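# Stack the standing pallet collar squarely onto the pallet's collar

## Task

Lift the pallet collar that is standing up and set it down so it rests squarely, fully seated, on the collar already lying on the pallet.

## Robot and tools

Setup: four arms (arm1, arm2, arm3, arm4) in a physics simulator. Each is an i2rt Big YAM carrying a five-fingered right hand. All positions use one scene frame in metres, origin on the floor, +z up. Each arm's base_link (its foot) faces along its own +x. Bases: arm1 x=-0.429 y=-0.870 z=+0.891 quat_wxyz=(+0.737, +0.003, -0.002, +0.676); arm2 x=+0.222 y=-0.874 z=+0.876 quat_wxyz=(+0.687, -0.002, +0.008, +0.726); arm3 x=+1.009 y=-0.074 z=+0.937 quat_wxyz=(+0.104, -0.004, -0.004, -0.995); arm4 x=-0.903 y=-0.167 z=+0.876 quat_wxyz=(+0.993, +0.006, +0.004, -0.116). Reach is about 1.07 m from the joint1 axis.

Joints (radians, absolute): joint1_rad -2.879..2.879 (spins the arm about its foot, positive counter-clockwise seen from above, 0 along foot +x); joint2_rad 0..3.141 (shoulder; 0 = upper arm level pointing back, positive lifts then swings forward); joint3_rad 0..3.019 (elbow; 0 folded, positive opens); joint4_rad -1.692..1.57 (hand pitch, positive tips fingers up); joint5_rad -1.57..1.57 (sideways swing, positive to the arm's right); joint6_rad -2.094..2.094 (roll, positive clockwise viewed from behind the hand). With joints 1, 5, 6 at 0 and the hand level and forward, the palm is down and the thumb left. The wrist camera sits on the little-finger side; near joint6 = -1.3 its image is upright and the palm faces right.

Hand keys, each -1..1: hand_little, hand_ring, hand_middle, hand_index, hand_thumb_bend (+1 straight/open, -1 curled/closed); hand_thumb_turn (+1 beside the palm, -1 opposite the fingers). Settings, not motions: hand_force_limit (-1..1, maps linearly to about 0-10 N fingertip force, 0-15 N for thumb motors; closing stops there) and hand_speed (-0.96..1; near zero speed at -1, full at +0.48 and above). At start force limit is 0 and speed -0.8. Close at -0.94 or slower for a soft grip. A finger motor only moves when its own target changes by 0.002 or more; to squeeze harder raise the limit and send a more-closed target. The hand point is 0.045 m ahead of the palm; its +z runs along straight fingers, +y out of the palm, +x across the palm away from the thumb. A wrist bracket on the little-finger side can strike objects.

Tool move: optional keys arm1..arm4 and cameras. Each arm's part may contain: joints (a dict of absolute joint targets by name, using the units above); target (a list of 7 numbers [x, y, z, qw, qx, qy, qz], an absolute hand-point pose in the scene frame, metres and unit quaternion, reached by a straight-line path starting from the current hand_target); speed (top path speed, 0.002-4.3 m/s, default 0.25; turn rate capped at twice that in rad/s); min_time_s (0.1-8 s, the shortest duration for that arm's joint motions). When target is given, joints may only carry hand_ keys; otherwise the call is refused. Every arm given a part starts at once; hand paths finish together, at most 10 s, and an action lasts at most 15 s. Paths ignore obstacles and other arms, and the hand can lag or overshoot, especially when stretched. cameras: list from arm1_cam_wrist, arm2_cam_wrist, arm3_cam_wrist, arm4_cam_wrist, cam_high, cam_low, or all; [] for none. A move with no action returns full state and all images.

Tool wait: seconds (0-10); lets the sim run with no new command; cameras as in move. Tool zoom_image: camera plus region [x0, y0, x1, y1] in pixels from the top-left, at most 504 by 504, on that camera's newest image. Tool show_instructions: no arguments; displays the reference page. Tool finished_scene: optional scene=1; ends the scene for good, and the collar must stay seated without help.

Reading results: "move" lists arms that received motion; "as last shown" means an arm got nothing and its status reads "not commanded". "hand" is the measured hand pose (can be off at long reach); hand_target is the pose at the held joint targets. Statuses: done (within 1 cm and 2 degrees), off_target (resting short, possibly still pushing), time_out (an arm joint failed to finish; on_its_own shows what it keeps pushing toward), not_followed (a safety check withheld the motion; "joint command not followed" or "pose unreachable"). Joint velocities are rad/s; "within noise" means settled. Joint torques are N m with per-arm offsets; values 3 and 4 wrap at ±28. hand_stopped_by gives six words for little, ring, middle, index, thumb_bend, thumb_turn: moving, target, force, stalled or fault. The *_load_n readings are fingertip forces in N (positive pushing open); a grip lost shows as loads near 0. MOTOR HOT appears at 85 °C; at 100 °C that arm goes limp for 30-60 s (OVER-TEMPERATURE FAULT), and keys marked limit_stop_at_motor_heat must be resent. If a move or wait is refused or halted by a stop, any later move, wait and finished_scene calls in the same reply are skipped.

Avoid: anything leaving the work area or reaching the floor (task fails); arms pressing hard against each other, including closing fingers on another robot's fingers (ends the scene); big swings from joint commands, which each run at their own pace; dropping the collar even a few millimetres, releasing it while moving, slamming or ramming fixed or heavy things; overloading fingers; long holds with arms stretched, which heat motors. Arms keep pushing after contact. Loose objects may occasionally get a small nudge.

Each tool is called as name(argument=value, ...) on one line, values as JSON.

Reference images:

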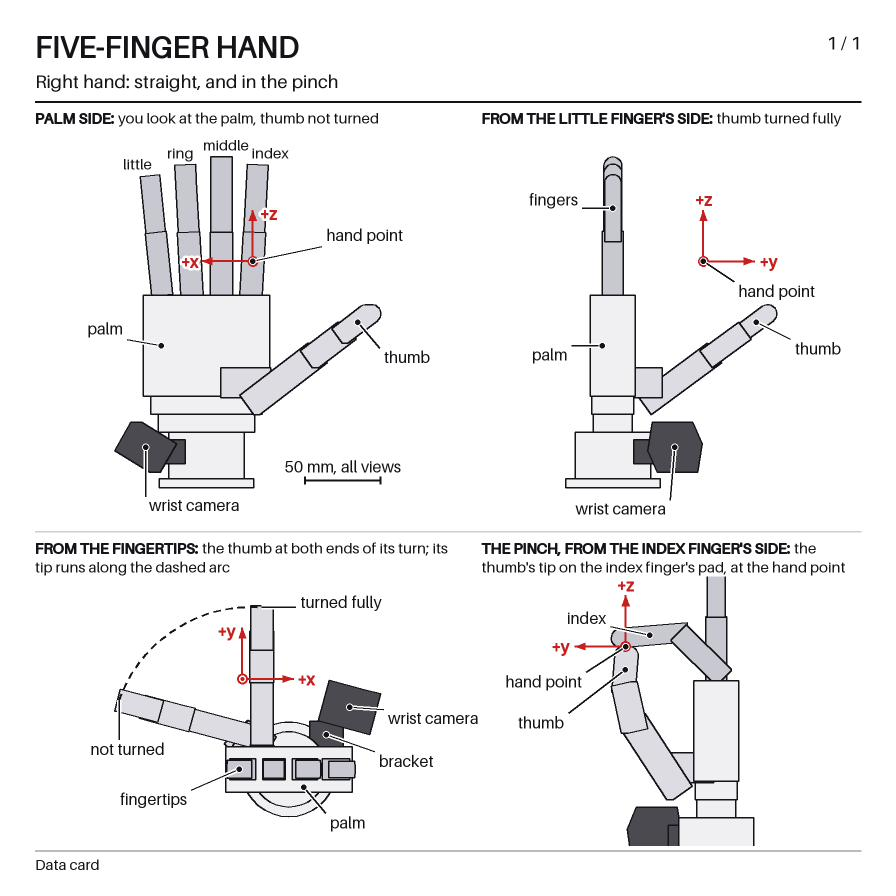

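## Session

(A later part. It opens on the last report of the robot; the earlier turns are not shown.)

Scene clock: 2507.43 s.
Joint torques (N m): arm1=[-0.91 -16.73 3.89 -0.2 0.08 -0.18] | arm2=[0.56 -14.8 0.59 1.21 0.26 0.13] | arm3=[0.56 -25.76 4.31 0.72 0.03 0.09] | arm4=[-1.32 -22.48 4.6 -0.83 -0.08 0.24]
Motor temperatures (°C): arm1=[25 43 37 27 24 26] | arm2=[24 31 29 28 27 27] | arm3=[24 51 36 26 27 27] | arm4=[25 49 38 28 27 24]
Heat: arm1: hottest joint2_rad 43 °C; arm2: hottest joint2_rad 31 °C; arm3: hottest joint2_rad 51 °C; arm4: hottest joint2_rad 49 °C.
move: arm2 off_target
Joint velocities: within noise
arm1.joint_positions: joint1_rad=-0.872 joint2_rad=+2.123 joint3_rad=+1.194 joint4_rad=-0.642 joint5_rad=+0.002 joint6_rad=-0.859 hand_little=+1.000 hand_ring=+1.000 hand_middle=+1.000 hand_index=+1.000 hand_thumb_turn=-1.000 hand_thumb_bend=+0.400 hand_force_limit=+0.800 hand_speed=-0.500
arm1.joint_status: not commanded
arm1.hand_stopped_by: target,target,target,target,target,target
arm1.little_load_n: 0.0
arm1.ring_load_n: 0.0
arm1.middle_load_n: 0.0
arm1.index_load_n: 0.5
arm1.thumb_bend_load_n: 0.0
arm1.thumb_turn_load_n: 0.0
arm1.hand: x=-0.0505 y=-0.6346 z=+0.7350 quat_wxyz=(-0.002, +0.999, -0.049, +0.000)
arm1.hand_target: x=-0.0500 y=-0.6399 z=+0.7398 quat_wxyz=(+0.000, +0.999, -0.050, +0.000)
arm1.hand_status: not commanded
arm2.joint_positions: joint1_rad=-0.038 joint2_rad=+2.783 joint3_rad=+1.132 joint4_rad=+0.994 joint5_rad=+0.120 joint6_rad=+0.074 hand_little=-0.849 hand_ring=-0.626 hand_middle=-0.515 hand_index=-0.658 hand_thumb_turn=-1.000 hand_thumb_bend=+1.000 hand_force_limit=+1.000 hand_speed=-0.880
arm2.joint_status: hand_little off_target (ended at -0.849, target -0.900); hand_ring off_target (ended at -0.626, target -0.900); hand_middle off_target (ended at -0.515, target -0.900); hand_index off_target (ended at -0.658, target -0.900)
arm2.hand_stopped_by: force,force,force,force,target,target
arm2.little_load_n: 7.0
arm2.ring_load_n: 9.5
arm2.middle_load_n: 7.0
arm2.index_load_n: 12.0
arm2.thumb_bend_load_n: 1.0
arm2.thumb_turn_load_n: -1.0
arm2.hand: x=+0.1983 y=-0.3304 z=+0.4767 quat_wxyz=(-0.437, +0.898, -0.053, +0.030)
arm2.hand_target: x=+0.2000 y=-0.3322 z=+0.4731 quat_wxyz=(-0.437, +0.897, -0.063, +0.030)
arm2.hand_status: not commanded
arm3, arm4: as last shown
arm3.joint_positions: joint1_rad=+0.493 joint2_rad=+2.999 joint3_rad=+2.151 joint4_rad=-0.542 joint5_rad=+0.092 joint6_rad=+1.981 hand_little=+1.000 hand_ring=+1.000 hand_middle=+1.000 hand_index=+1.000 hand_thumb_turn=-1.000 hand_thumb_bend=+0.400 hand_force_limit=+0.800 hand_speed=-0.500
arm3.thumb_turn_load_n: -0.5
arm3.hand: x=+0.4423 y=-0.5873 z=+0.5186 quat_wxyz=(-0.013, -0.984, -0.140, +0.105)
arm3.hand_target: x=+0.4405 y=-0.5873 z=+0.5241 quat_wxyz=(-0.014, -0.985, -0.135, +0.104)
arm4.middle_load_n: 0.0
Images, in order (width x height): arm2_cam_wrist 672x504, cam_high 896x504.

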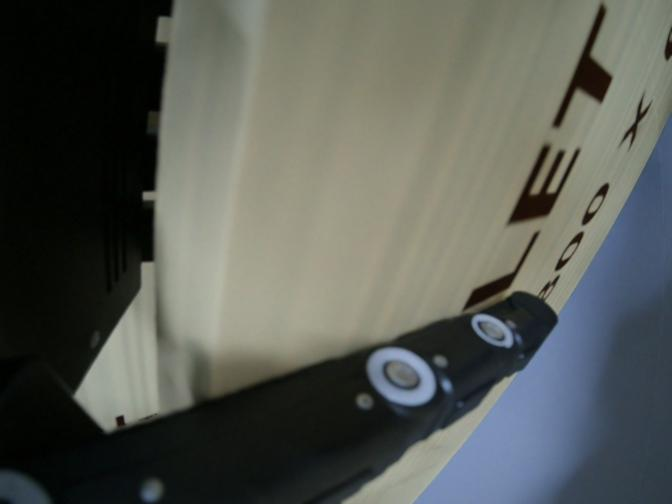

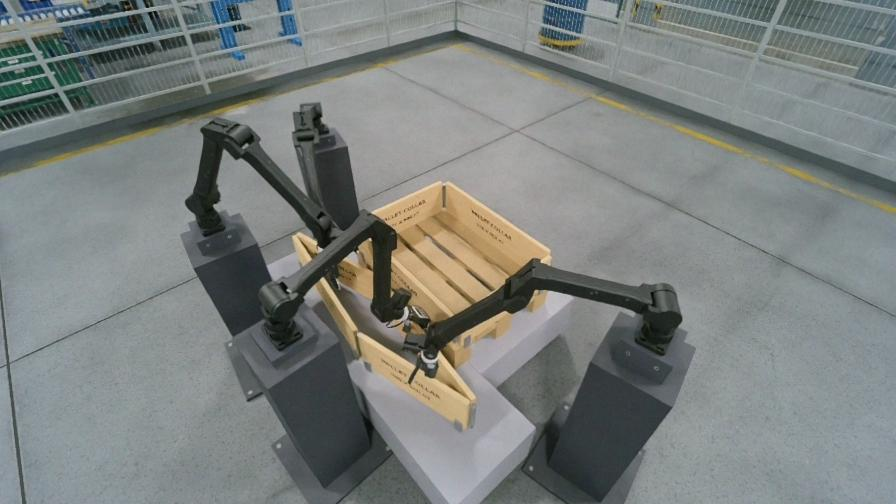

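move(arm2={"target": [0.20, -0.332, 0.553, 0.437, -0.897, 0.0627, -0.0305], "speed": 0.05}, cameras=["arm2_cam_wrist", "cam_high", "arm3_cam_wrist"])

Scene clock: 2514.37 s.
Joint torques (N m): arm1=[-0.26 -17.03 3.88 0.01 0.09 -0.21] | arm2=[0.73 -27.16 -5.61 0.24 0.26 0.13] | arm3=[0.44 -25.76 4.33 0.7 0.02 0.09] | arm4=[-1.38 -22.59 4.68 -0.96 -0.09 0.25]
Motor temperatures (°C): arm1=[25 43 37 27 24 26] | arm2=[24 31 29 28 27 27] | arm3=[24 51 36 26 27 27] | arm4=[25 49 38 28 27 24]
Heat: arm1: hottest joint2_rad 43 °C; arm2: hottest joint2_rad 31 °C; arm3: hottest joint2_rad 51 °C; arm4: hottest joint2_rad 49 °C.
move: arm2 off_target
Joint velocities: within noise
arm1, arm3, arm4: as last shown
arm1.index_load_n: 0.0
arm2.joint_positions: joint1_rad=-0.040 joint2_rad=+2.758 joint3_rad=+1.053 joint4_rad=+0.977 joint5_rad=+0.120 joint6_rad=+0.075 hand_little=-0.849 hand_ring=-0.625 hand_middle=-0.514 hand_index=-0.658 hand_thumb_turn=-1.000 hand_thumb_bend=+1.001 hand_force_limit=+1.000 hand_speed=-0.880
arm2.joint_status: not commanded
arm2.hand_stopped_by: force,force,force,force,target,target
arm2.little_load_n: 1.0
arm2.ring_load_n: 15.0
arm2.middle_load_n: 16.5
arm2.index_load_n: 18.5
arm2.thumb_bend_load_n: 4.0
arm2.thumb_turn_load_n: 2.0
arm2.hand: x=+0.1999 y=-0.3682 z=+0.4766 quat_wxyz=(-0.404, +0.912, -0.053, +0.033)
arm2.hand_target: x=+0.1997 y=-0.3321 z=+0.5425 quat_wxyz=(-0.438, +0.896, -0.062, +0.030)
arm2.hand_status: off_target (0.085 m and 4.3 deg from the pose sent, 0.076 m and 1.1 deg at the start)
arm3.joint_positions: joint1_rad=+0.493 joint2_rad=+2.999 joint3_rad=+2.151 joint4_rad=-0.542 joint5_rad=+0.091 joint6_rad=+1.981 hand_little=+1.000 hand_ring=+1.000 hand_middle=+1.000 hand_index=+1.000 hand_thumb_turn=-1.000 hand_thumb_bend=+0.400 hand_force_limit=+0.800 hand_speed=-0.500
arm3.hand: x=+0.4423 y=-0.5874 z=+0.5186 quat_wxyz=(-0.013, -0.984, -0.140, +0.105)
arm3.hand_target: x=+0.4405 y=-0.5874 z=+0.5241 quat_wxyz=(-0.014, -0.985, -0.135, +0.104)
pictures: arm2_cam_wrist, arm3_cam_wrist, cam_high
Images, in order (width x height): arm2_cam_wrist 672x504, arm3_cam_wrist 672x504, cam_high 896x504.

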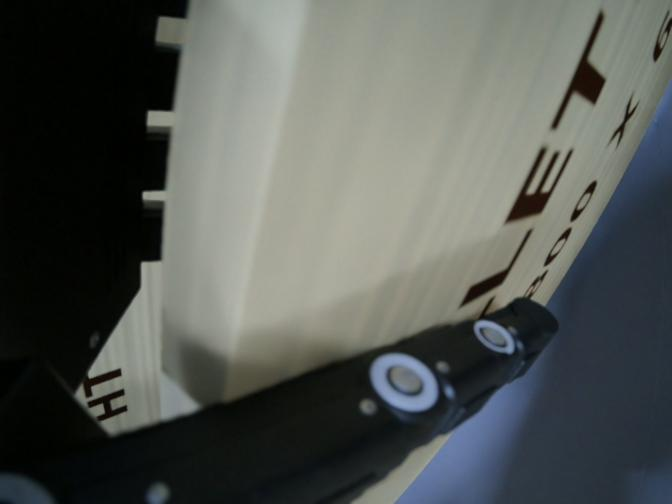

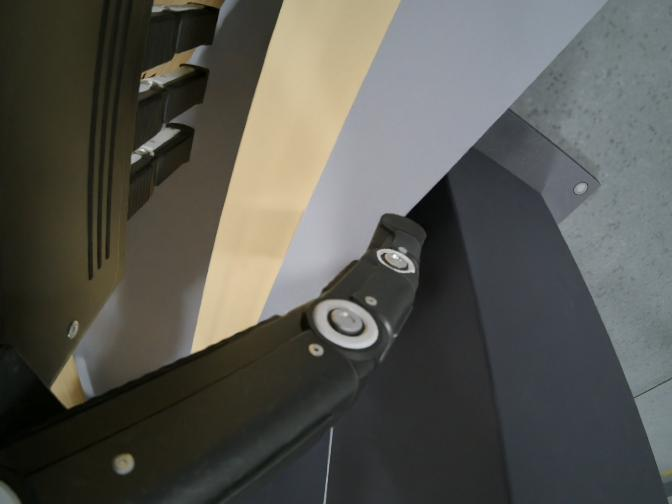

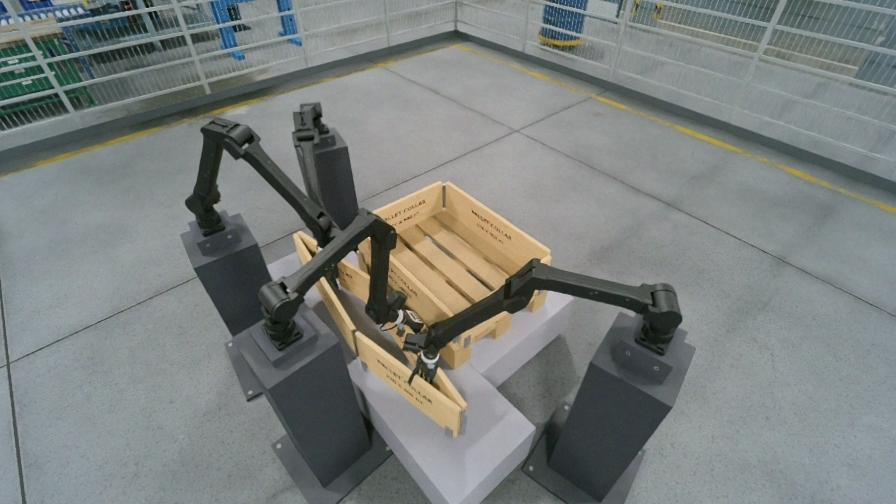

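move(arm4={"target": [-0.3164, -0.408, 0.76, 0, -0.100, 0.995, 0], "speed": 0.25, "joints": {"hand_thumb_bend": 1.0, "hand_speed": -0.5}}, arm3={"target": [0.4406, -0.5873, 0.72, 0.014, 0.985, 0.135, -0.1045], "speed": 0.25, "joints": {"hand_thumb_bend": 1.0, "hand_speed": -0.5}}, cameras=["all"])

zoom_image(camera="cam_high", region=[280, 210, 500, 450])

Scene clock: 2701.73 s.
Joint torques (N m): arm1=[-0.44 -17.2 3.86 0.01 0.11 -0.17] | arm2=[0.79 -26.93 -5.6 0.24 0.26 0.13] | arm3=[0.56 -24.47 4.83 0.43 0.03 0.1] | arm4=[-1.08 -20.95 6.57 -0.77 -0.06 0.26]
Motor temperatures (°C): arm1=[25 43 36 27 24 26] | arm2=[24 45 31 28 27 27] | arm3=[24 52 36 26 27 27] | arm4=[24 49 38 28 27 24]
Heat: arm1: hottest joint2_rad 43 °C; arm2: hottest joint2_rad 45 °C; arm3: hottest joint2_rad 52 °C; arm4: hottest joint2_rad 49 °C.
move: arm3 done; arm4 done
Joint velocities: within noise
arm1, arm2: as last shown
arm1.middle_load_n: 0.5
arm2.joint_positions: joint1_rad=-0.040 joint2_rad=+2.757 joint3_rad=+1.053 joint4_rad=+0.977 joint5_rad=+0.120 joint6_rad=+0.075 hand_little=-0.849 hand_ring=-0.625 hand_middle=-0.514 hand_index=-0.658 hand_thumb_turn=-1.000 hand_thumb_bend=+1.001 hand_force_limit=+1.000 hand_speed=-0.880
arm2.thumb_turn_load_n: 2.5
arm2.hand: x=+0.1999 y=-0.3683 z=+0.4767 quat_wxyz=(-0.404, +0.912, -0.053, +0.033)
arm2.hand_target: x=+0.1997 y=-0.3320 z=+0.5427 quat_wxyz=(-0.438, +0.896, -0.062, +0.030)
arm3.joint_positions: joint1_rad=+0.493 joint2_rad=+2.557 joint3_rad=+1.847 joint4_rad=-0.658 joint5_rad=+0.091 joint6_rad=+1.982 hand_little=+1.000 hand_ring=+1.000 hand_middle=+1.000 hand_index=+1.000 hand_thumb_turn=-1.000 hand_thumb_bend=+1.000 hand_force_limit=+0.800 hand_speed=-0.500
arm3.joint_status: all done
arm3.hand_stopped_by: target,target,target,target,target,target
arm3.little_load_n: 0.0
arm3.ring_load_n: 0.0
arm3.middle_load_n: 0.0
arm3.index_load_n: 0.0
arm3.thumb_bend_load_n: -0.5
arm3.thumb_turn_load_n: 0.0
arm3.hand: x=+0.4349 y=-0.5929 z=+0.7245 quat_wxyz=(-0.019, -0.983, -0.139, +0.114)
arm3.hand_target: x=+0.4405 y=-0.5874 z=+0.7201 quat_wxyz=(-0.014, -0.985, -0.135, +0.105)
arm3.hand_status: done (0.009 m and 1.3 deg from the pose sent, 0.201 m and 0.6 deg at the start)
arm4.joint_positions: joint1_rad=-0.263 joint2_rad=+2.298 joint3_rad=+1.728 joint4_rad=-0.973 joint5_rad=+0.011 joint6_rad=+0.866 hand_little=+1.000 hand_ring=+1.000 hand_middle=+1.000 hand_index=+1.000 hand_thumb_turn=-1.000 hand_thumb_bend=+1.000 hand_force_limit=+0.800 hand_speed=-0.500
arm4.joint_status: all done
arm4.hand_stopped_by: target,target,target,target,target,target
arm4.little_load_n: 0.0
arm4.ring_load_n: 0.0
arm4.middle_load_n: 0.0
arm4.index_load_n: 0.5
arm4.thumb_bend_load_n: -0.5
arm4.thumb_turn_load_n: 0.0
arm4.hand: x=-0.3125 y=-0.4137 z=+0.7623 quat_wxyz=(-0.006, +0.104, -0.995, +0.005)
arm4.hand_target: x=-0.3164 y=-0.4082 z=+0.7601 quat_wxyz=(+0.000, +0.100, -0.995, +0.000)
arm4.hand_status: done (0.007 m and 1.0 deg from the pose sent, 0.245 m and 0.9 deg at the start)
pictures: arm1_cam_wrist, arm2_cam_wrist, arm3_cam_wrist, arm4_cam_wrist, cam_high, cam_low
Images, in order (width x height): arm1_cam_wrist 672x504, arm2_cam_wrist 672x504, arm3_cam_wrist 672x504, arm4_cam_wrist 672x504, cam_high 896x504, cam_low 896x504.

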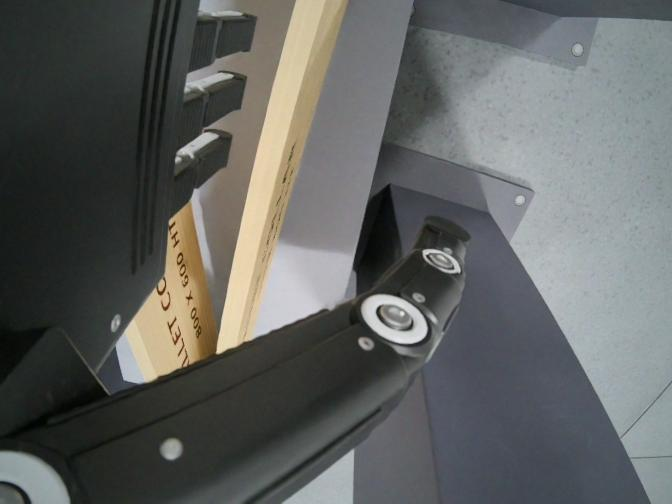

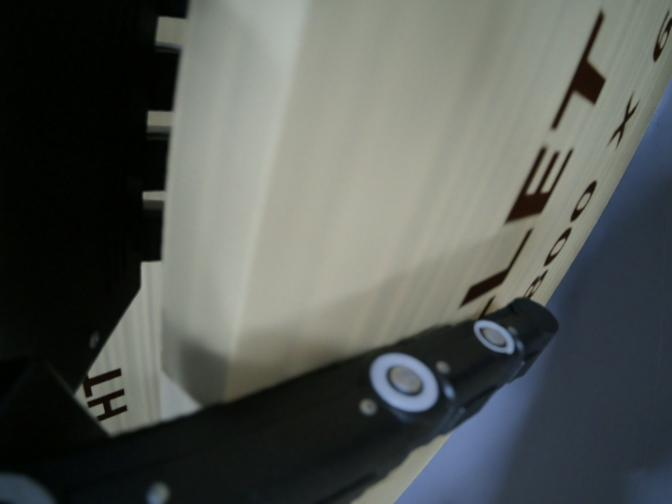

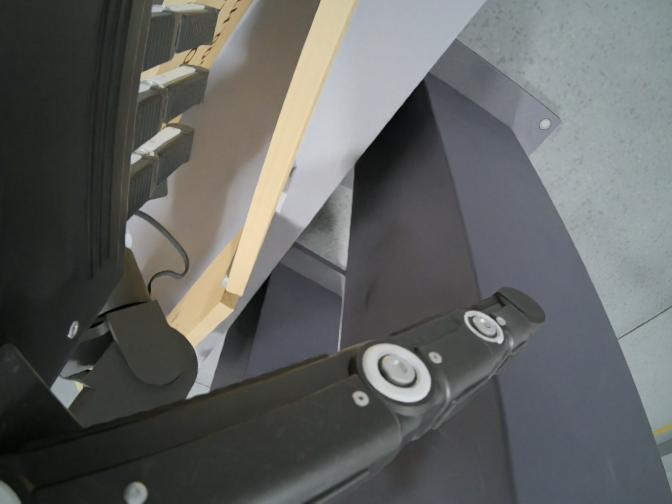

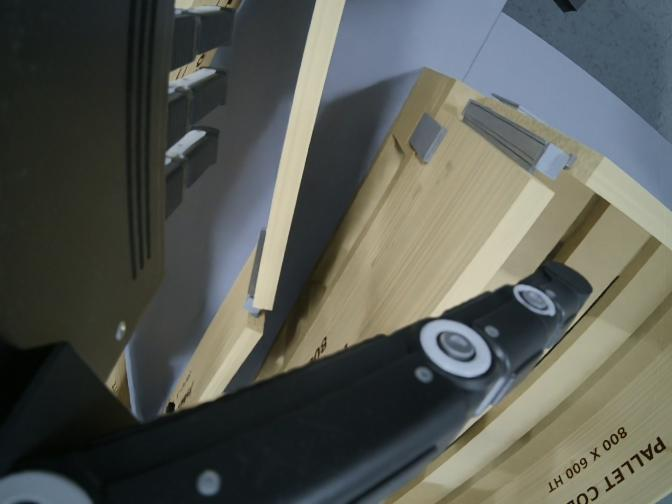

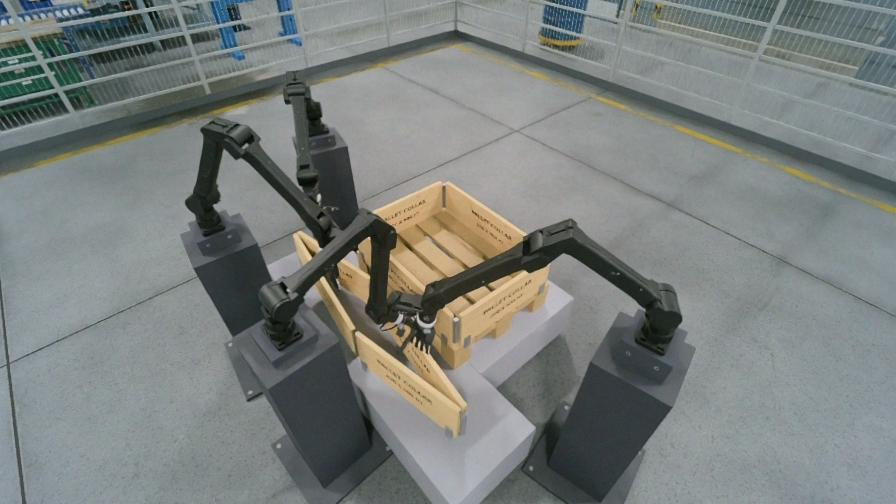

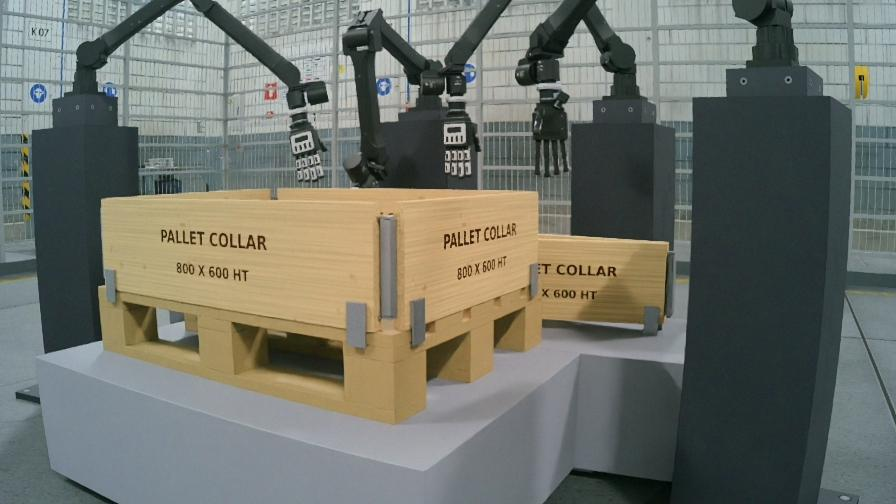

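Scaled by 2.100.

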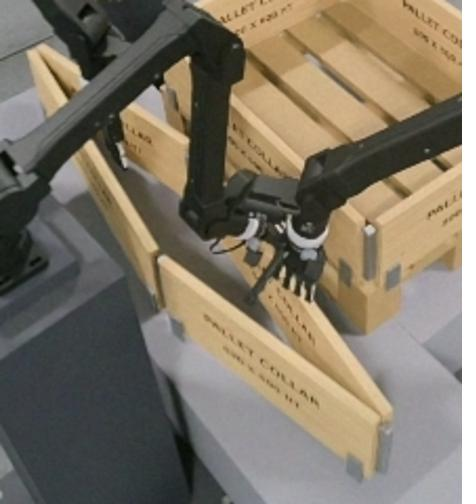

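move(arm2={"target": [0.20, -0.3685, 0.478, 0.41, -0.909, 0.054, -0.032], "speed": 0.05}, arm4={"target": [-0.35, -0.57, 0.72, 0.027, -0.055, -0.897, 0.437], "speed": 0.25, "joints": {"hand_index": 0.0, "hand_middle": 0.0, "hand_ring": 0.0, "hand_little": 0.0}}, cameras=["arm4_cam_wrist", "arm1_cam_wrist", "cam_high"])

Scene clock: 2713.93 s.
Joint torques (N m): arm1=[-0.38 -17.03 3.79 -0.05 0.11 -0.17] | arm2=[0.62 -15.74 -0.81 0.61 0.03 -0.03] | arm3=[0.56 -24.47 4.79 0.43 0.04 0.1] | arm4=[-0.09 -17.38 5.82 0.85 0.74 0.22]
Motor temperatures (°C): arm1=[25 43 36 27 24 26] | arm2=[24 45 31 28 27 27] | arm3=[24 50 36 26 27 27] | arm4=[24 51 38 28 27 24]
Heat: arm1: hottest joint2_rad 43 °C; arm2: hottest joint2_rad 45 °C; arm3: hottest joint2_rad 50 °C; arm4: hottest joint2_rad 51 °C.
move: arm2 done; arm4 off_target
Joint velocities: within noise
arm1, arm3: as last shown
arm1.middle_load_n: 0.0
arm1.thumb_turn_load_n: -0.5
arm2.joint_positions: joint1_rad=-0.040 joint2_rad=+2.772 joint3_rad=+1.053 joint4_rad=+1.007 joint5_rad=+0.120 joint6_rad=+0.075 hand_little=-0.849 hand_ring=-0.625 hand_middle=-0.514 hand_index=-0.658 hand_thumb_turn=-1.000 hand_thumb_bend=+1.001 hand_force_limit=+1.000 hand_speed=-0.880
arm2.joint_status: not commanded
arm2.hand_stopped_by: force,force,force,force,target,target
arm2.little_load_n: 0.0
arm2.ring_load_n: 11.0
arm2.middle_load_n: 12.5
arm2.index_load_n: 16.5
arm2.thumb_bend_load_n: 3.0
arm2.thumb_turn_load_n: 1.0
arm2.hand: x=+0.1997 y=-0.3693 z=+0.4745 quat_wxyz=(-0.411, +0.909, -0.053, +0.032)
arm2.hand_target: x=+0.1999 y=-0.3685 z=+0.4779 quat_wxyz=(-0.410, +0.910, -0.054, +0.032)
arm2.hand_status: done (0.004 m and 0.1 deg from the pose sent, 0.001 m and 0.8 deg at the start)
arm3.little_load_n: -0.5
arm3.thumb_bend_load_n: 0.0
arm4.joint_positions: joint1_rad=-0.263 joint2_rad=+2.262 joint3_rad=+1.451 joint4_rad=-0.293 joint5_rad=+0.833 joint6_rad=+1.006 hand_little=+0.000 hand_ring=+0.000 hand_middle=+0.000 hand_index=+0.000 hand_thumb_turn=-1.000 hand_thumb_bend=+1.000 hand_force_limit=+0.800 hand_speed=-0.500
arm4.joint_status: all done
arm4.hand_stopped_by: target,target,target,target,target,target
arm4.little_load_n: 0.0
arm4.ring_load_n: 0.0
arm4.middle_load_n: 0.0
arm4.index_load_n: 0.0
arm4.thumb_bend_load_n: 0.0
arm4.thumb_turn_load_n: -0.5
arm4.hand: x=-0.3464 y=-0.5795 z=+0.7393 quat_wxyz=(+0.020, -0.062, -0.895, +0.441)
arm4.hand_target: x=-0.3505 y=-0.5700 z=+0.7205 quat_wxyz=(+0.027, -0.055, -0.897, +0.437)
arm4.hand_status: off_target (0.022 m and 1.2 deg from the pose sent, 0.166 m and 54.5 deg at the start)
pictures: arm1_cam_wrist, arm4_cam_wrist, cam_high
Images, in order (width x height): arm1_cam_wrist 672x504, arm4_cam_wrist 672x504, cam_high 896x504.

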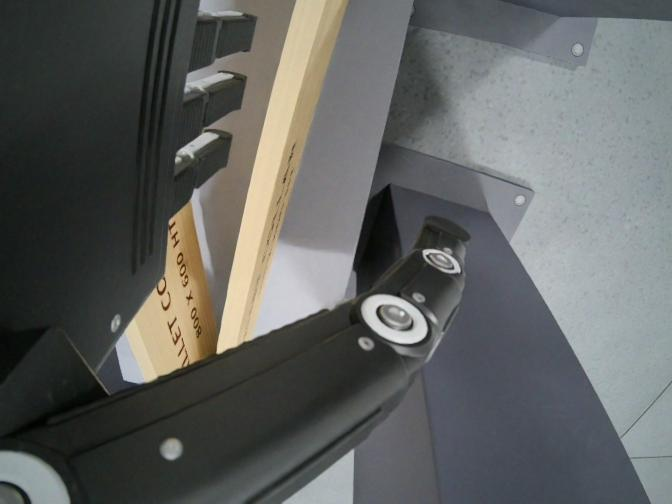

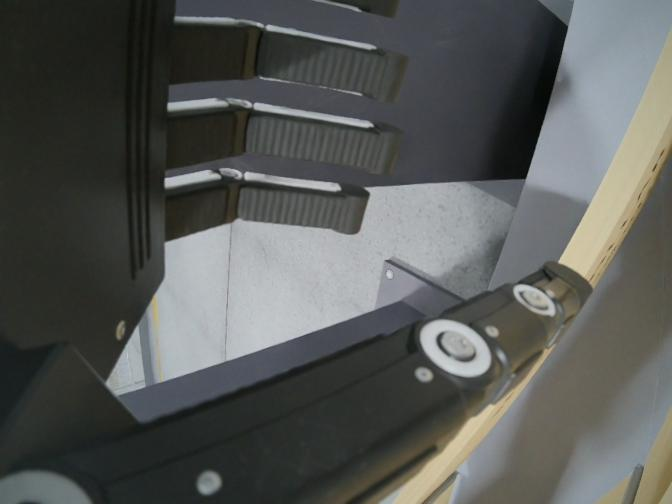

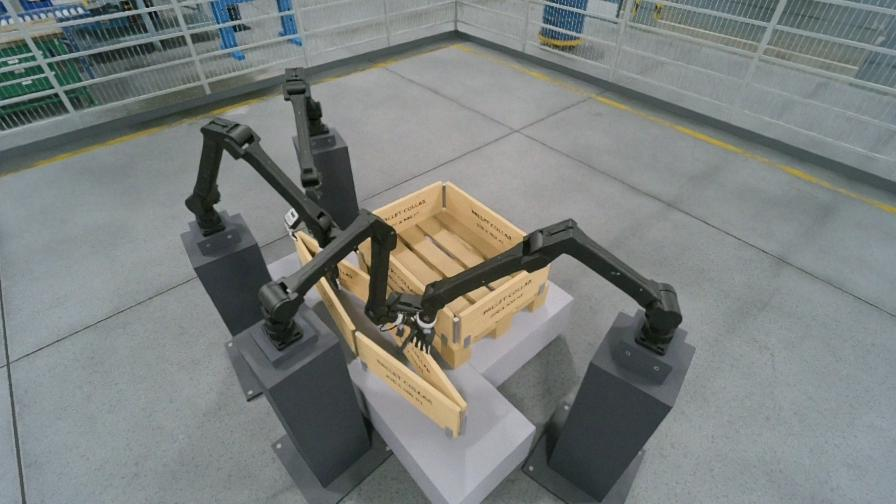

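move(arm4={"target": [-0.35, -0.572, 0.60, 0.027, -0.055, -0.897, 0.437], "speed": 0.15}, cameras=["arm4_cam_wrist", "cam_high", "cam_low"])

zoom_image(camera="cam_high", region=[230, 190, 410, 340])

Scene clock: 2740.57 s.
Joint torques (N m): arm1=[-0.79 -17.14 3.82 -0.16 0.1 -0.18] | arm2=[0.62 -15.56 -0.85 0.62 0.03 -0.02] | arm3=[0.62 -24.41 4.81 0.43 0.03 0.1] | arm4=[-1.14 -18.43 7.76 0.54 0.61 0.09]
Motor temperatures (°C): arm1=[25 43 36 27 24 26] | arm2=[24 40 30 28 27 27] | arm3=[24 47 36 26 27 27] | arm4=[24 51 39 28 27 24]
Heat: arm1: hottest joint2_rad 43 °C; arm2: hottest joint2_rad 40 °C; arm3: hottest joint2_rad 47 °C; arm4: hottest joint2_rad 51 °C.
move: arm4 off_target
Joint velocities: within noise
arm1, arm2, arm3: as last shown
arm1.middle_load_n: 0.5
arm1.thumb_turn_load_n: 0.0
arm2.thumb_bend_load_n: 2.5
arm2.thumb_turn_load_n: 1.5
arm3.little_load_n: 0.0
arm4.joint_positions: joint1_rad=-0.263 joint2_rad=+2.522 joint3_rad=+1.508 joint4_rad=-0.127 joint5_rad=+0.834 joint6_rad=+1.006 hand_little=+0.000 hand_ring=+0.000 hand_middle=+0.000 hand_index=+0.000 hand_thumb_turn=-1.000 hand_thumb_bend=+1.000 hand_force_limit=+0.800 hand_speed=-0.500
arm4.joint_status: not commanded
arm4.hand_stopped_by: target,target,target,target,target,target
arm4.little_load_n: 0.0
arm4.ring_load_n: 0.0
arm4.middle_load_n: 0.0
arm4.index_load_n: 0.0
arm4.thumb_bend_load_n: 0.0
arm4.thumb_turn_load_n: 0.0
arm4.hand: x=-0.3607 y=-0.5704 z=+0.6046 quat_wxyz=(+0.035, -0.054, -0.899, +0.434)
arm4.hand_target: x=-0.3504 y=-0.5718 z=+0.6002 quat_wxyz=(+0.027, -0.055, -0.897, +0.437)
arm4.hand_status: off_target (0.012 m and 1.0 deg from the pose sent, 0.139 m and 1.2 deg at the start)
Images, in order (width x height): arm4_cam_wrist 672x504, cam_high 896x504, cam_low 896x504.

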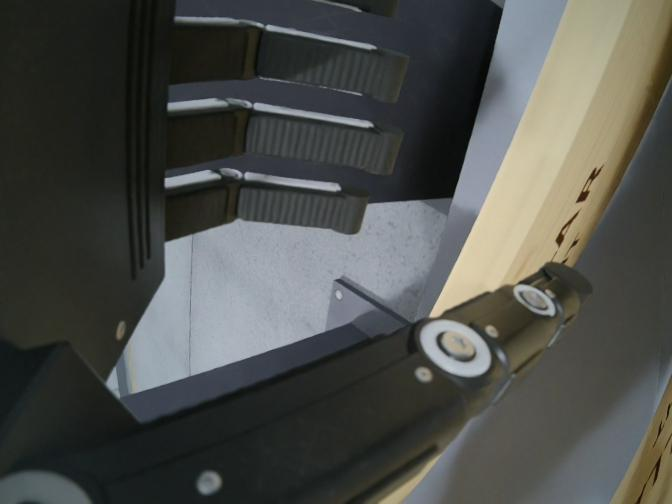

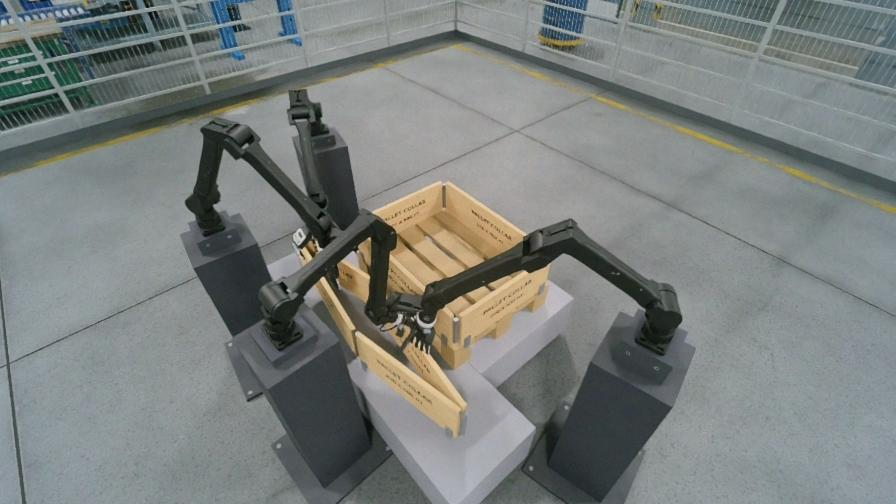

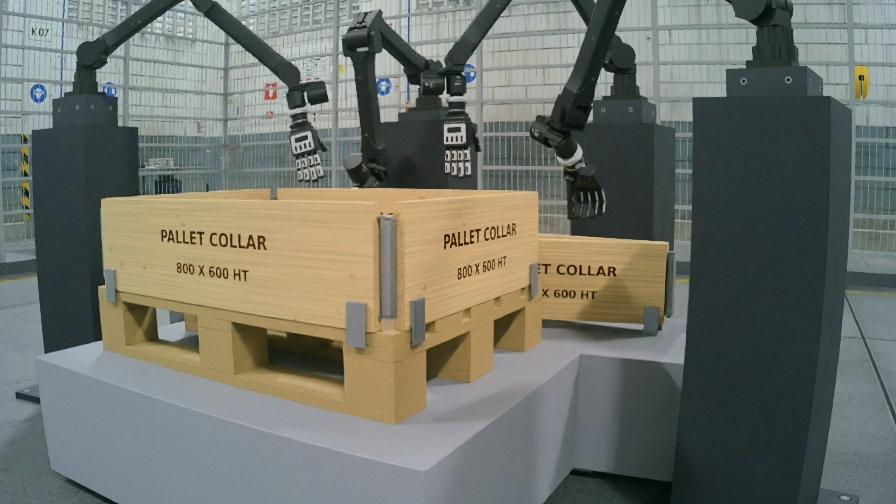

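Scaled by 2.800.

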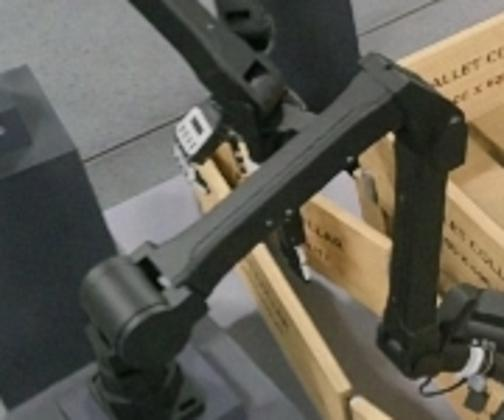

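move(arm4={"target": [-0.342, -0.574, 0.525, 0.027, -0.055, -0.897, 0.437], "speed": 0.1}, cameras=["arm4_cam_wrist", "cam_low"])

Scene clock: 2756.73 s.
Joint torques (N m): arm1=[-0.5 -16.97 3.75 -0.05 0.06 -0.17] | arm2=[0.67 -15.68 -0.8 0.66 0.02 -0.03] | arm3=[0.56 -24.53 4.82 0.4 0.03 0.1] | arm4=[-0.62 -19.08 7.47 0.69 0.69 0.12]
Motor temperatures (°C): arm1=[25 43 36 27 24 26] | arm2=[24 38 29 28 27 27] | arm3=[24 47 36 26 27 27] | arm4=[24 51 39 28 27 24]
Heat: arm1: hottest joint2_rad 43 °C; arm2: hottest joint2_rad 38 °C; arm3: hottest joint2_rad 47 °C; arm4: hottest joint2_rad 51 °C.
move: arm4 off_target
Joint velocities: within noise
arm1, arm2, arm3: as last shown
arm1.middle_load_n: 0.0
arm2.middle_load_n: 13.0
arm3.thumb_bend_load_n: -0.5
arm4.joint_positions: joint1_rad=-0.263 joint2_rad=+2.702 joint3_rad=+1.650 joint4_rad=-0.085 joint5_rad=+0.834 joint6_rad=+1.006 hand_little=+0.000 hand_ring=+0.000 hand_middle=+0.000 hand_index=+0.000 hand_thumb_turn=-1.000 hand_thumb_bend=+1.000 hand_force_limit=+0.800 hand_speed=-0.500
arm4.joint_status: not commanded
arm4.hand_stopped_by: target,target,target,target,target,target
arm4.little_load_n: 0.0
arm4.ring_load_n: 0.0
arm4.middle_load_n: -0.5
arm4.index_load_n: 0.0
arm4.thumb_bend_load_n: 0.0
arm4.thumb_turn_load_n: 0.0
arm4.hand: x=-0.3505 y=-0.5751 z=+0.5325 quat_wxyz=(+0.033, -0.055, -0.898, +0.435)
arm4.hand_target: x=-0.3424 y=-0.5738 z=+0.5253 quat_wxyz=(+0.027, -0.055, -0.897, +0.437)
arm4.hand_status: off_target (0.011 m and 0.8 deg from the pose sent, 0.082 m and 1.0 deg at the start)
Images, in order (width x height): arm4_cam_wrist 672x504, cam_low 896x504.

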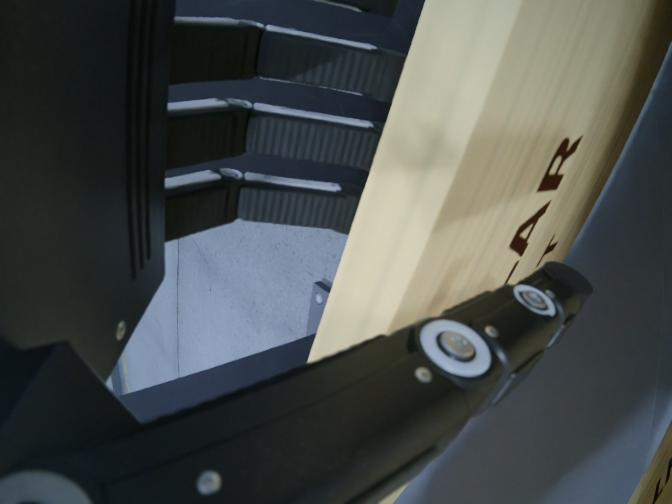

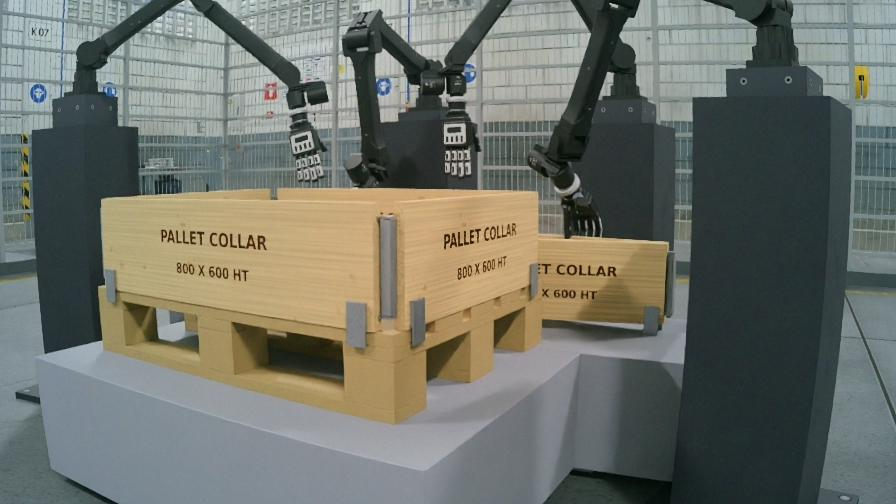

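move(arm4={"target": [-0.342, -0.573, 0.484, 0.027, -0.055, -0.897, 0.437], "speed": 0.06}, cameras=["arm4_cam_wrist", "cam_low"])

zoom_image(camera="cam_low", region=[500, 120, 700, 300])

Scene clock: 2769.23 s.
Joint torques (N m): arm1=[-0.44 -17.08 3.97 -0.12 0.1 -0.17] | arm2=[0.67 -15.74 -0.83 0.64 0.03 -0.03] | arm3=[0.62 -24.41 4.82 0.42 0.03 0.1] | arm4=[-0.32 -18.78 7.15 0.69 0.7 0.14]
Motor temperatures (°C): arm1=[25 43 36 27 24 26] | arm2=[24 37 29 28 27 27] | arm3=[24 46 36 26 27 27] | arm4=[24 50 39 28 27 24]
Heat: arm1: hottest joint2_rad 43 °C; arm2: hottest joint2_rad 37 °C; arm3: hottest joint2_rad 46 °C; arm4: hottest joint2_rad 50 °C.
move: arm4 off_target
Joint velocities: within noise
arm1, arm2, arm3: as last shown
arm2.little_load_n: -0.5
arm2.thumb_turn_load_n: 1.0
arm4.joint_positions: joint1_rad=-0.263 joint2_rad=+2.798 joint3_rad=+1.727 joint4_rad=-0.066 joint5_rad=+0.834 joint6_rad=+1.006 hand_little=+0.000 hand_ring=+0.000 hand_middle=+0.000 hand_index=+0.000 hand_thumb_turn=-1.000 hand_thumb_bend=+1.000 hand_force_limit=+0.800 hand_speed=-0.500
arm4.joint_status: not commanded
arm4.hand_stopped_by: target,target,target,target,target,target
arm4.little_load_n: 0.0
arm4.ring_load_n: 0.0
arm4.middle_load_n: 0.0
arm4.index_load_n: 0.0
arm4.thumb_bend_load_n: 0.0
arm4.thumb_turn_load_n: 0.0
arm4.hand: x=-0.3496 y=-0.5752 z=+0.4924 quat_wxyz=(+0.033, -0.055, -0.898, +0.435)
arm4.hand_target: x=-0.3423 y=-0.5728 z=+0.4844 quat_wxyz=(+0.027, -0.055, -0.897, +0.437)
arm4.hand_status: off_target (0.012 m and 0.8 deg from the pose sent, 0.049 m and 0.8 deg at the start)
Images, in order (width x height): arm4_cam_wrist 672x504, cam_low 896x504.

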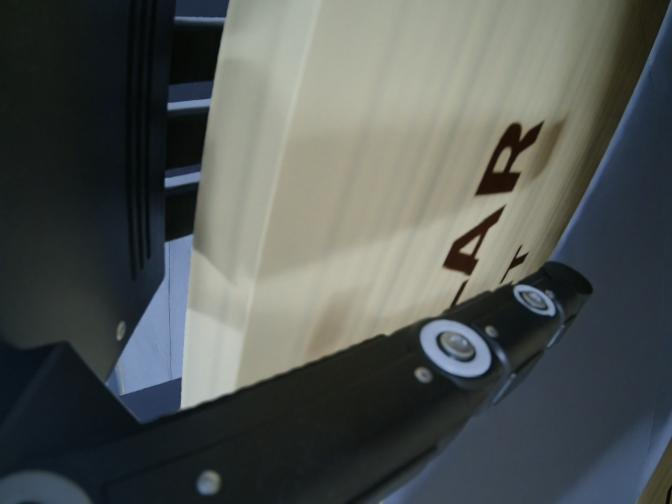

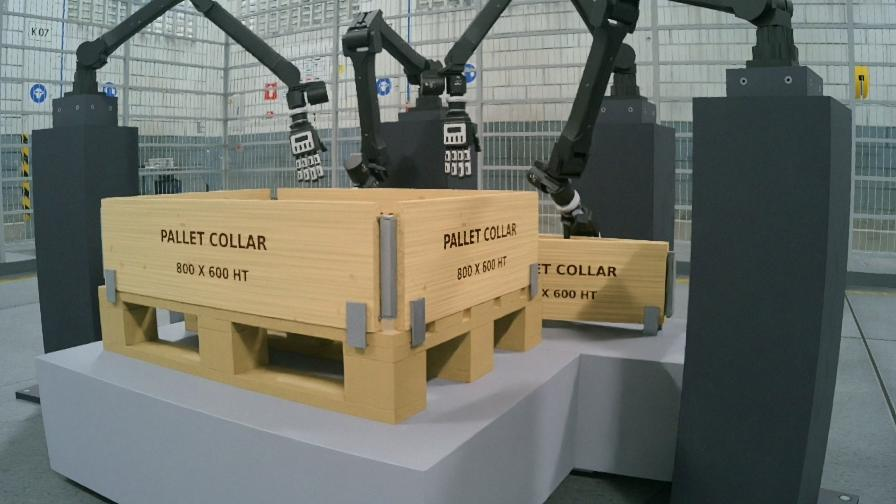

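Scaled by 2.520.

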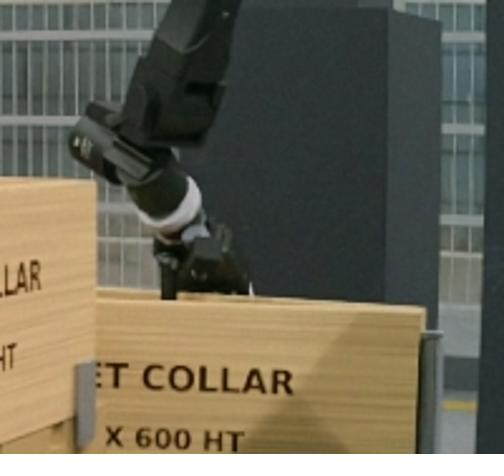

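move(arm4={"target": [-0.342, -0.584, 0.476, 0.027, -0.055, -0.897, 0.437], "speed": 0.05}, cameras=["arm4_cam_wrist", "cam_low"])

zoom_image(camera="cam_low", region=[540, 180, 680, 300])

Scene clock: 2777.27 s.
Joint torques (N m): arm1=[-0.5 -16.73 3.89 -0.09 0.1 -0.23] | arm2=[0.56 -15.56 -0.85 0.58 0.02 -0.02] | arm3=[0.62 -24.41 4.81 0.42 0.03 0.09] | arm4=[-1.96 -18.67 7.36 0.66 0.51 -0.02]
Motor temperatures (°C): arm1=[25 43 36 27 24 26] | arm2=[24 37 29 28 27 27] | arm3=[24 46 36 26 27 27] | arm4=[24 51 39 28 27 24]
Heat: arm1: hottest joint2_rad 43 °C; arm2: hottest joint2_rad 37 °C; arm3: hottest joint2_rad 46 °C; arm4: hottest joint2_rad 51 °C.
move: arm4 off_target
Joint velocities: within noise
arm1, arm2, arm3: as last shown
arm2.little_load_n: 0.0
arm2.middle_load_n: 12.5
arm2.thumb_turn_load_n: 1.5
arm4.joint_positions: joint1_rad=-0.263 joint2_rad=+2.821 joint3_rad=+1.760 joint4_rad=-0.060 joint5_rad=+0.831 joint6_rad=+1.003 hand_little=+0.000 hand_ring=+0.000 hand_middle=+0.000 hand_index=+0.000 hand_thumb_turn=-1.000 hand_thumb_bend=+1.000 hand_force_limit=+0.800 hand_speed=-0.500
arm4.joint_status: not commanded
arm4.hand_stopped_by: target,target,target,target,target,target
arm4.little_load_n: 0.0
arm4.ring_load_n: 0.0
arm4.middle_load_n: 0.0
arm4.index_load_n: 0.0
arm4.thumb_bend_load_n: 0.0
arm4.thumb_turn_load_n: 0.0
arm4.hand: x=-0.3422 y=-0.5787 z=+0.4869 quat_wxyz=(+0.027, -0.057, -0.897, +0.437)
arm4.hand_target: x=-0.3426 y=-0.5837 z=+0.4764 quat_wxyz=(+0.027, -0.055, -0.897, +0.437)
arm4.hand_status: off_target (0.012 m and 0.2 deg from the pose sent, 0.020 m and 0.8 deg at the start)
Images, in order (width x height): arm4_cam_wrist 672x504, cam_low 896x504.

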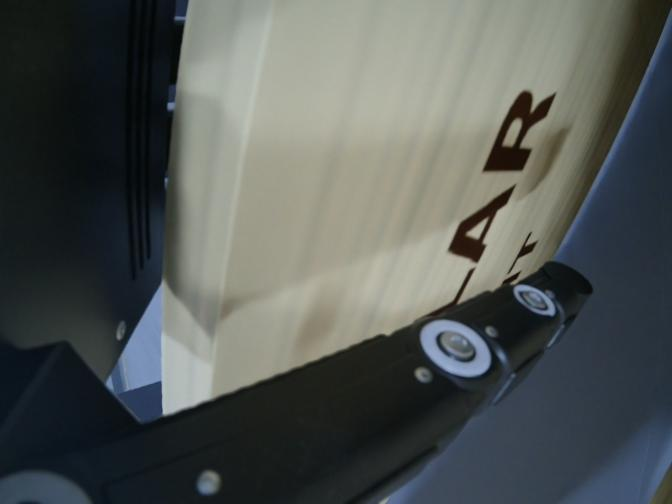

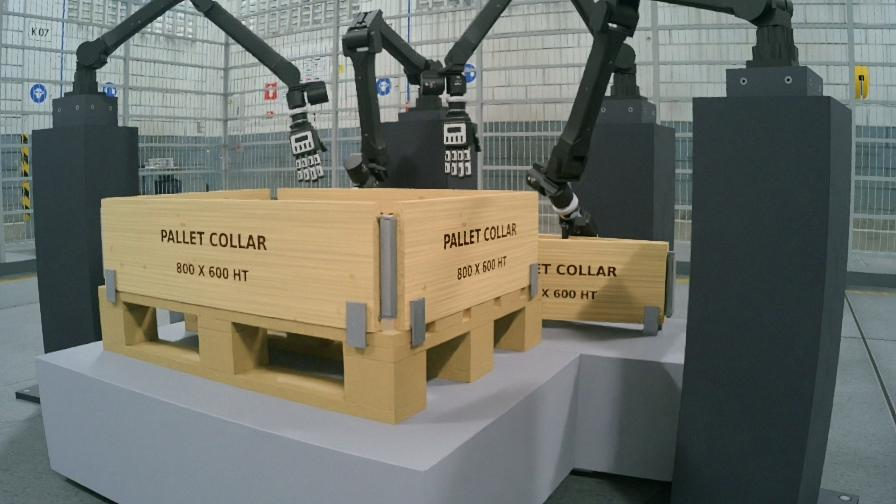

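Scaled by 3.600.

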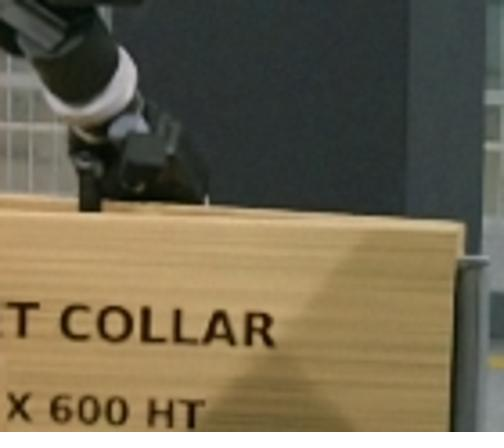

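move(arm4={"joints": {"hand_index": -1, "hand_middle": -1, "hand_ring": -1, "hand_little": -1, "hand_speed": -0.85, "hand_force_limit": 0.6}})

move(arm4={"joints": {"hand_index": -0.95, "hand_middle": -0.95, "hand_ring": -0.95, "hand_little": -0.95, "hand_speed": -0.88, "hand_force_limit": 1.0}}, cameras=["arm4_cam_wrist"])

Scene clock: 2790.07 s.
Joint torques (N m): arm1=[-0.56 -17.2 3.79 -0.13 0.11 -0.21] | arm2=[0.62 -15.56 -0.84 0.66 0.02 -0.02] | arm3=[0.56 -24.47 4.79 0.43 0.04 0.1] | arm4=[-0.5 -18.96 6.82 0.18 0.26 0.04]
Motor temperatures (°C): arm1=[25 43 36 27 24 26] | arm2=[24 36 29 28 27 27] | arm3=[24 46 36 26 27 27] | arm4=[24 50 39 28 27 24]
Heat: arm1: hottest joint2_rad 43 °C; arm2: hottest joint2_rad 36 °C; arm3: hottest joint2_rad 46 °C; arm4: hottest joint2_rad 50 °C.
move: arm4 off_target
Joint velocities: within noise
arm1.joint_positions: joint1_rad=-0.872 joint2_rad=+2.123 joint3_rad=+1.194 joint4_rad=-0.642 joint5_rad=+0.002 joint6_rad=-0.859 hand_little=+1.000 hand_ring=+1.000 hand_middle=+1.000 hand_index=+1.000 hand_thumb_turn=-1.000 hand_thumb_bend=+0.400 hand_force_limit=+0.800 hand_speed=-0.500
arm1.joint_status: not commanded
arm1.hand_stopped_by: target,target,target,target,target,target
arm1.little_load_n: 0.0
arm1.ring_load_n: 0.0
arm1.middle_load_n: 0.0
arm1.index_load_n: 0.0
arm1.thumb_bend_load_n: 0.0
arm1.thumb_turn_load_n: 0.0
arm1.hand: x=-0.0505 y=-0.6346 z=+0.7350 quat_wxyz=(-0.002, +0.999, -0.049, +0.000)
arm1.hand_target: x=-0.0500 y=-0.6399 z=+0.7398 quat_wxyz=(+0.000, +0.999, -0.050, +0.000)
arm1.hand_status: not commanded
arm2, arm3: as last shown
arm2.ring_load_n: 10.5
arm3.thumb_bend_load_n: 0.0
arm4.joint_positions: joint1_rad=-0.279 joint2_rad=+2.825 joint3_rad=+1.767 joint4_rad=-0.048 joint5_rad=+0.837 joint6_rad=+0.994 hand_little=-0.845 hand_ring=-0.594 hand_middle=-0.483 hand_index=-0.608 hand_thumb_turn=-1.000 hand_thumb_bend=+1.000 hand_force_limit=+0.600 hand_speed=-0.850
arm4.joint_status: hand_little off_target (ended at -0.845, target -1.000); hand_ring off_target (ended at -0.594, target -1.000); hand_middle off_target (ended at -0.483, target -1.000); hand_index off_target (ended at -0.608, target -1.000); the others done
arm4.hand_stopped_by: force,force,force,force,target,target
arm4.little_load_n: 9.0
arm4.ring_load_n: 7.5
arm4.middle_load_n: 5.5
arm4.index_load_n: 9.0
arm4.thumb_bend_load_n: 0.5
arm4.thumb_turn_load_n: 0.0
arm4.hand: x=-0.3456 y=-0.5904 z=+0.4877 quat_wxyz=(+0.028, -0.063, -0.895, +0.441)
arm4.hand_target: x=-0.3424 y=-0.5837 z=+0.4764 quat_wxyz=(+0.027, -0.055, -0.897, +0.437)
arm4.hand_status: not commanded
pictures: none

Scene clock: 2790.53 s.
Joint torques (N m): arm1=[-0.26 -16.62 3.79 -0.14 0.08 -0.17] | arm2=[0.67 -15.56 -0.83 0.58 0.02 -0.02] | arm3=[0.56 -24.41 4.82 0.42 0.03 0.09] | arm4=[-1.14 -19.31 6.9 0.12 0.25 0.09]
Motor temperatures (°C): arm1=[25 43 36 27 24 26] | arm2=[24 36 29 28 27 27] | arm3=[24 46 36 26 27 27] | arm4=[24 50 39 28 27 24]
Heat: arm1: hottest joint2_rad 43 °C; arm2: hottest joint2_rad 36 °C; arm3: hottest joint2_rad 46 °C; arm4: hottest joint2_rad 50 °C.
move: arm4 off_target
Joint velocities: within noise
arm1, arm2, arm3: as last shown
arm1.thumb_bend_load_n: -0.5
arm4.joint_positions: joint1_rad=-0.279 joint2_rad=+2.826 joint3_rad=+1.767 joint4_rad=-0.045 joint5_rad=+0.837 joint6_rad=+0.990 hand_little=-0.865 hand_ring=-0.613 hand_middle=-0.502 hand_index=-0.616 hand_thumb_turn=-1.000 hand_thumb_bend=+1.000 hand_force_limit=+1.000 hand_speed=-0.880
arm4.joint_status: hand_little off_target (ended at -0.865, target -0.950); hand_ring off_target (ended at -0.613, target -0.950); hand_middle off_target (ended at -0.502, target -0.950); hand_index off_target (ended at -0.616, target -0.950); the others done
arm4.hand_stopped_by: force,force,force,force,target,target
arm4.little_load_n: 9.5
arm4.ring_load_n: 10.5
arm4.middle_load_n: 11.0
arm4.index_load_n: 9.5
arm4.thumb_bend_load_n: 1.0
arm4.thumb_turn_load_n: 0.5
arm4.hand: x=-0.3455 y=-0.5905 z=+0.4877 quat_wxyz=(+0.028, -0.062, -0.895, +0.442)
arm4.hand_target: x=-0.3423 y=-0.5837 z=+0.4764 quat_wxyz=(+0.027, -0.055, -0.897, +0.437)
arm4.hand_status: not commanded
Images, in order (width x height): arm4_cam_wrist 672x504.

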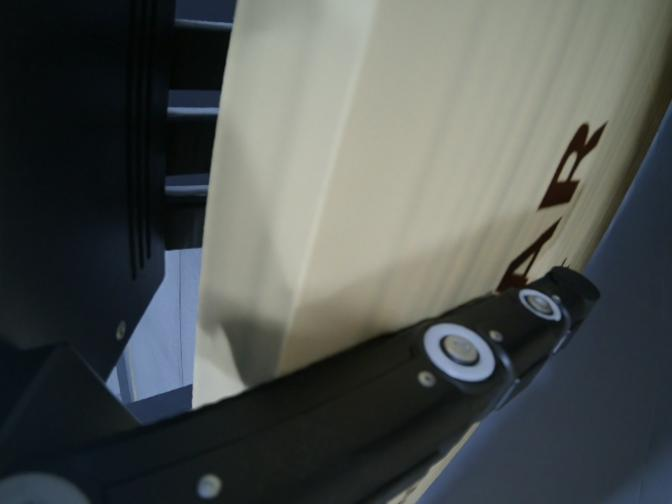

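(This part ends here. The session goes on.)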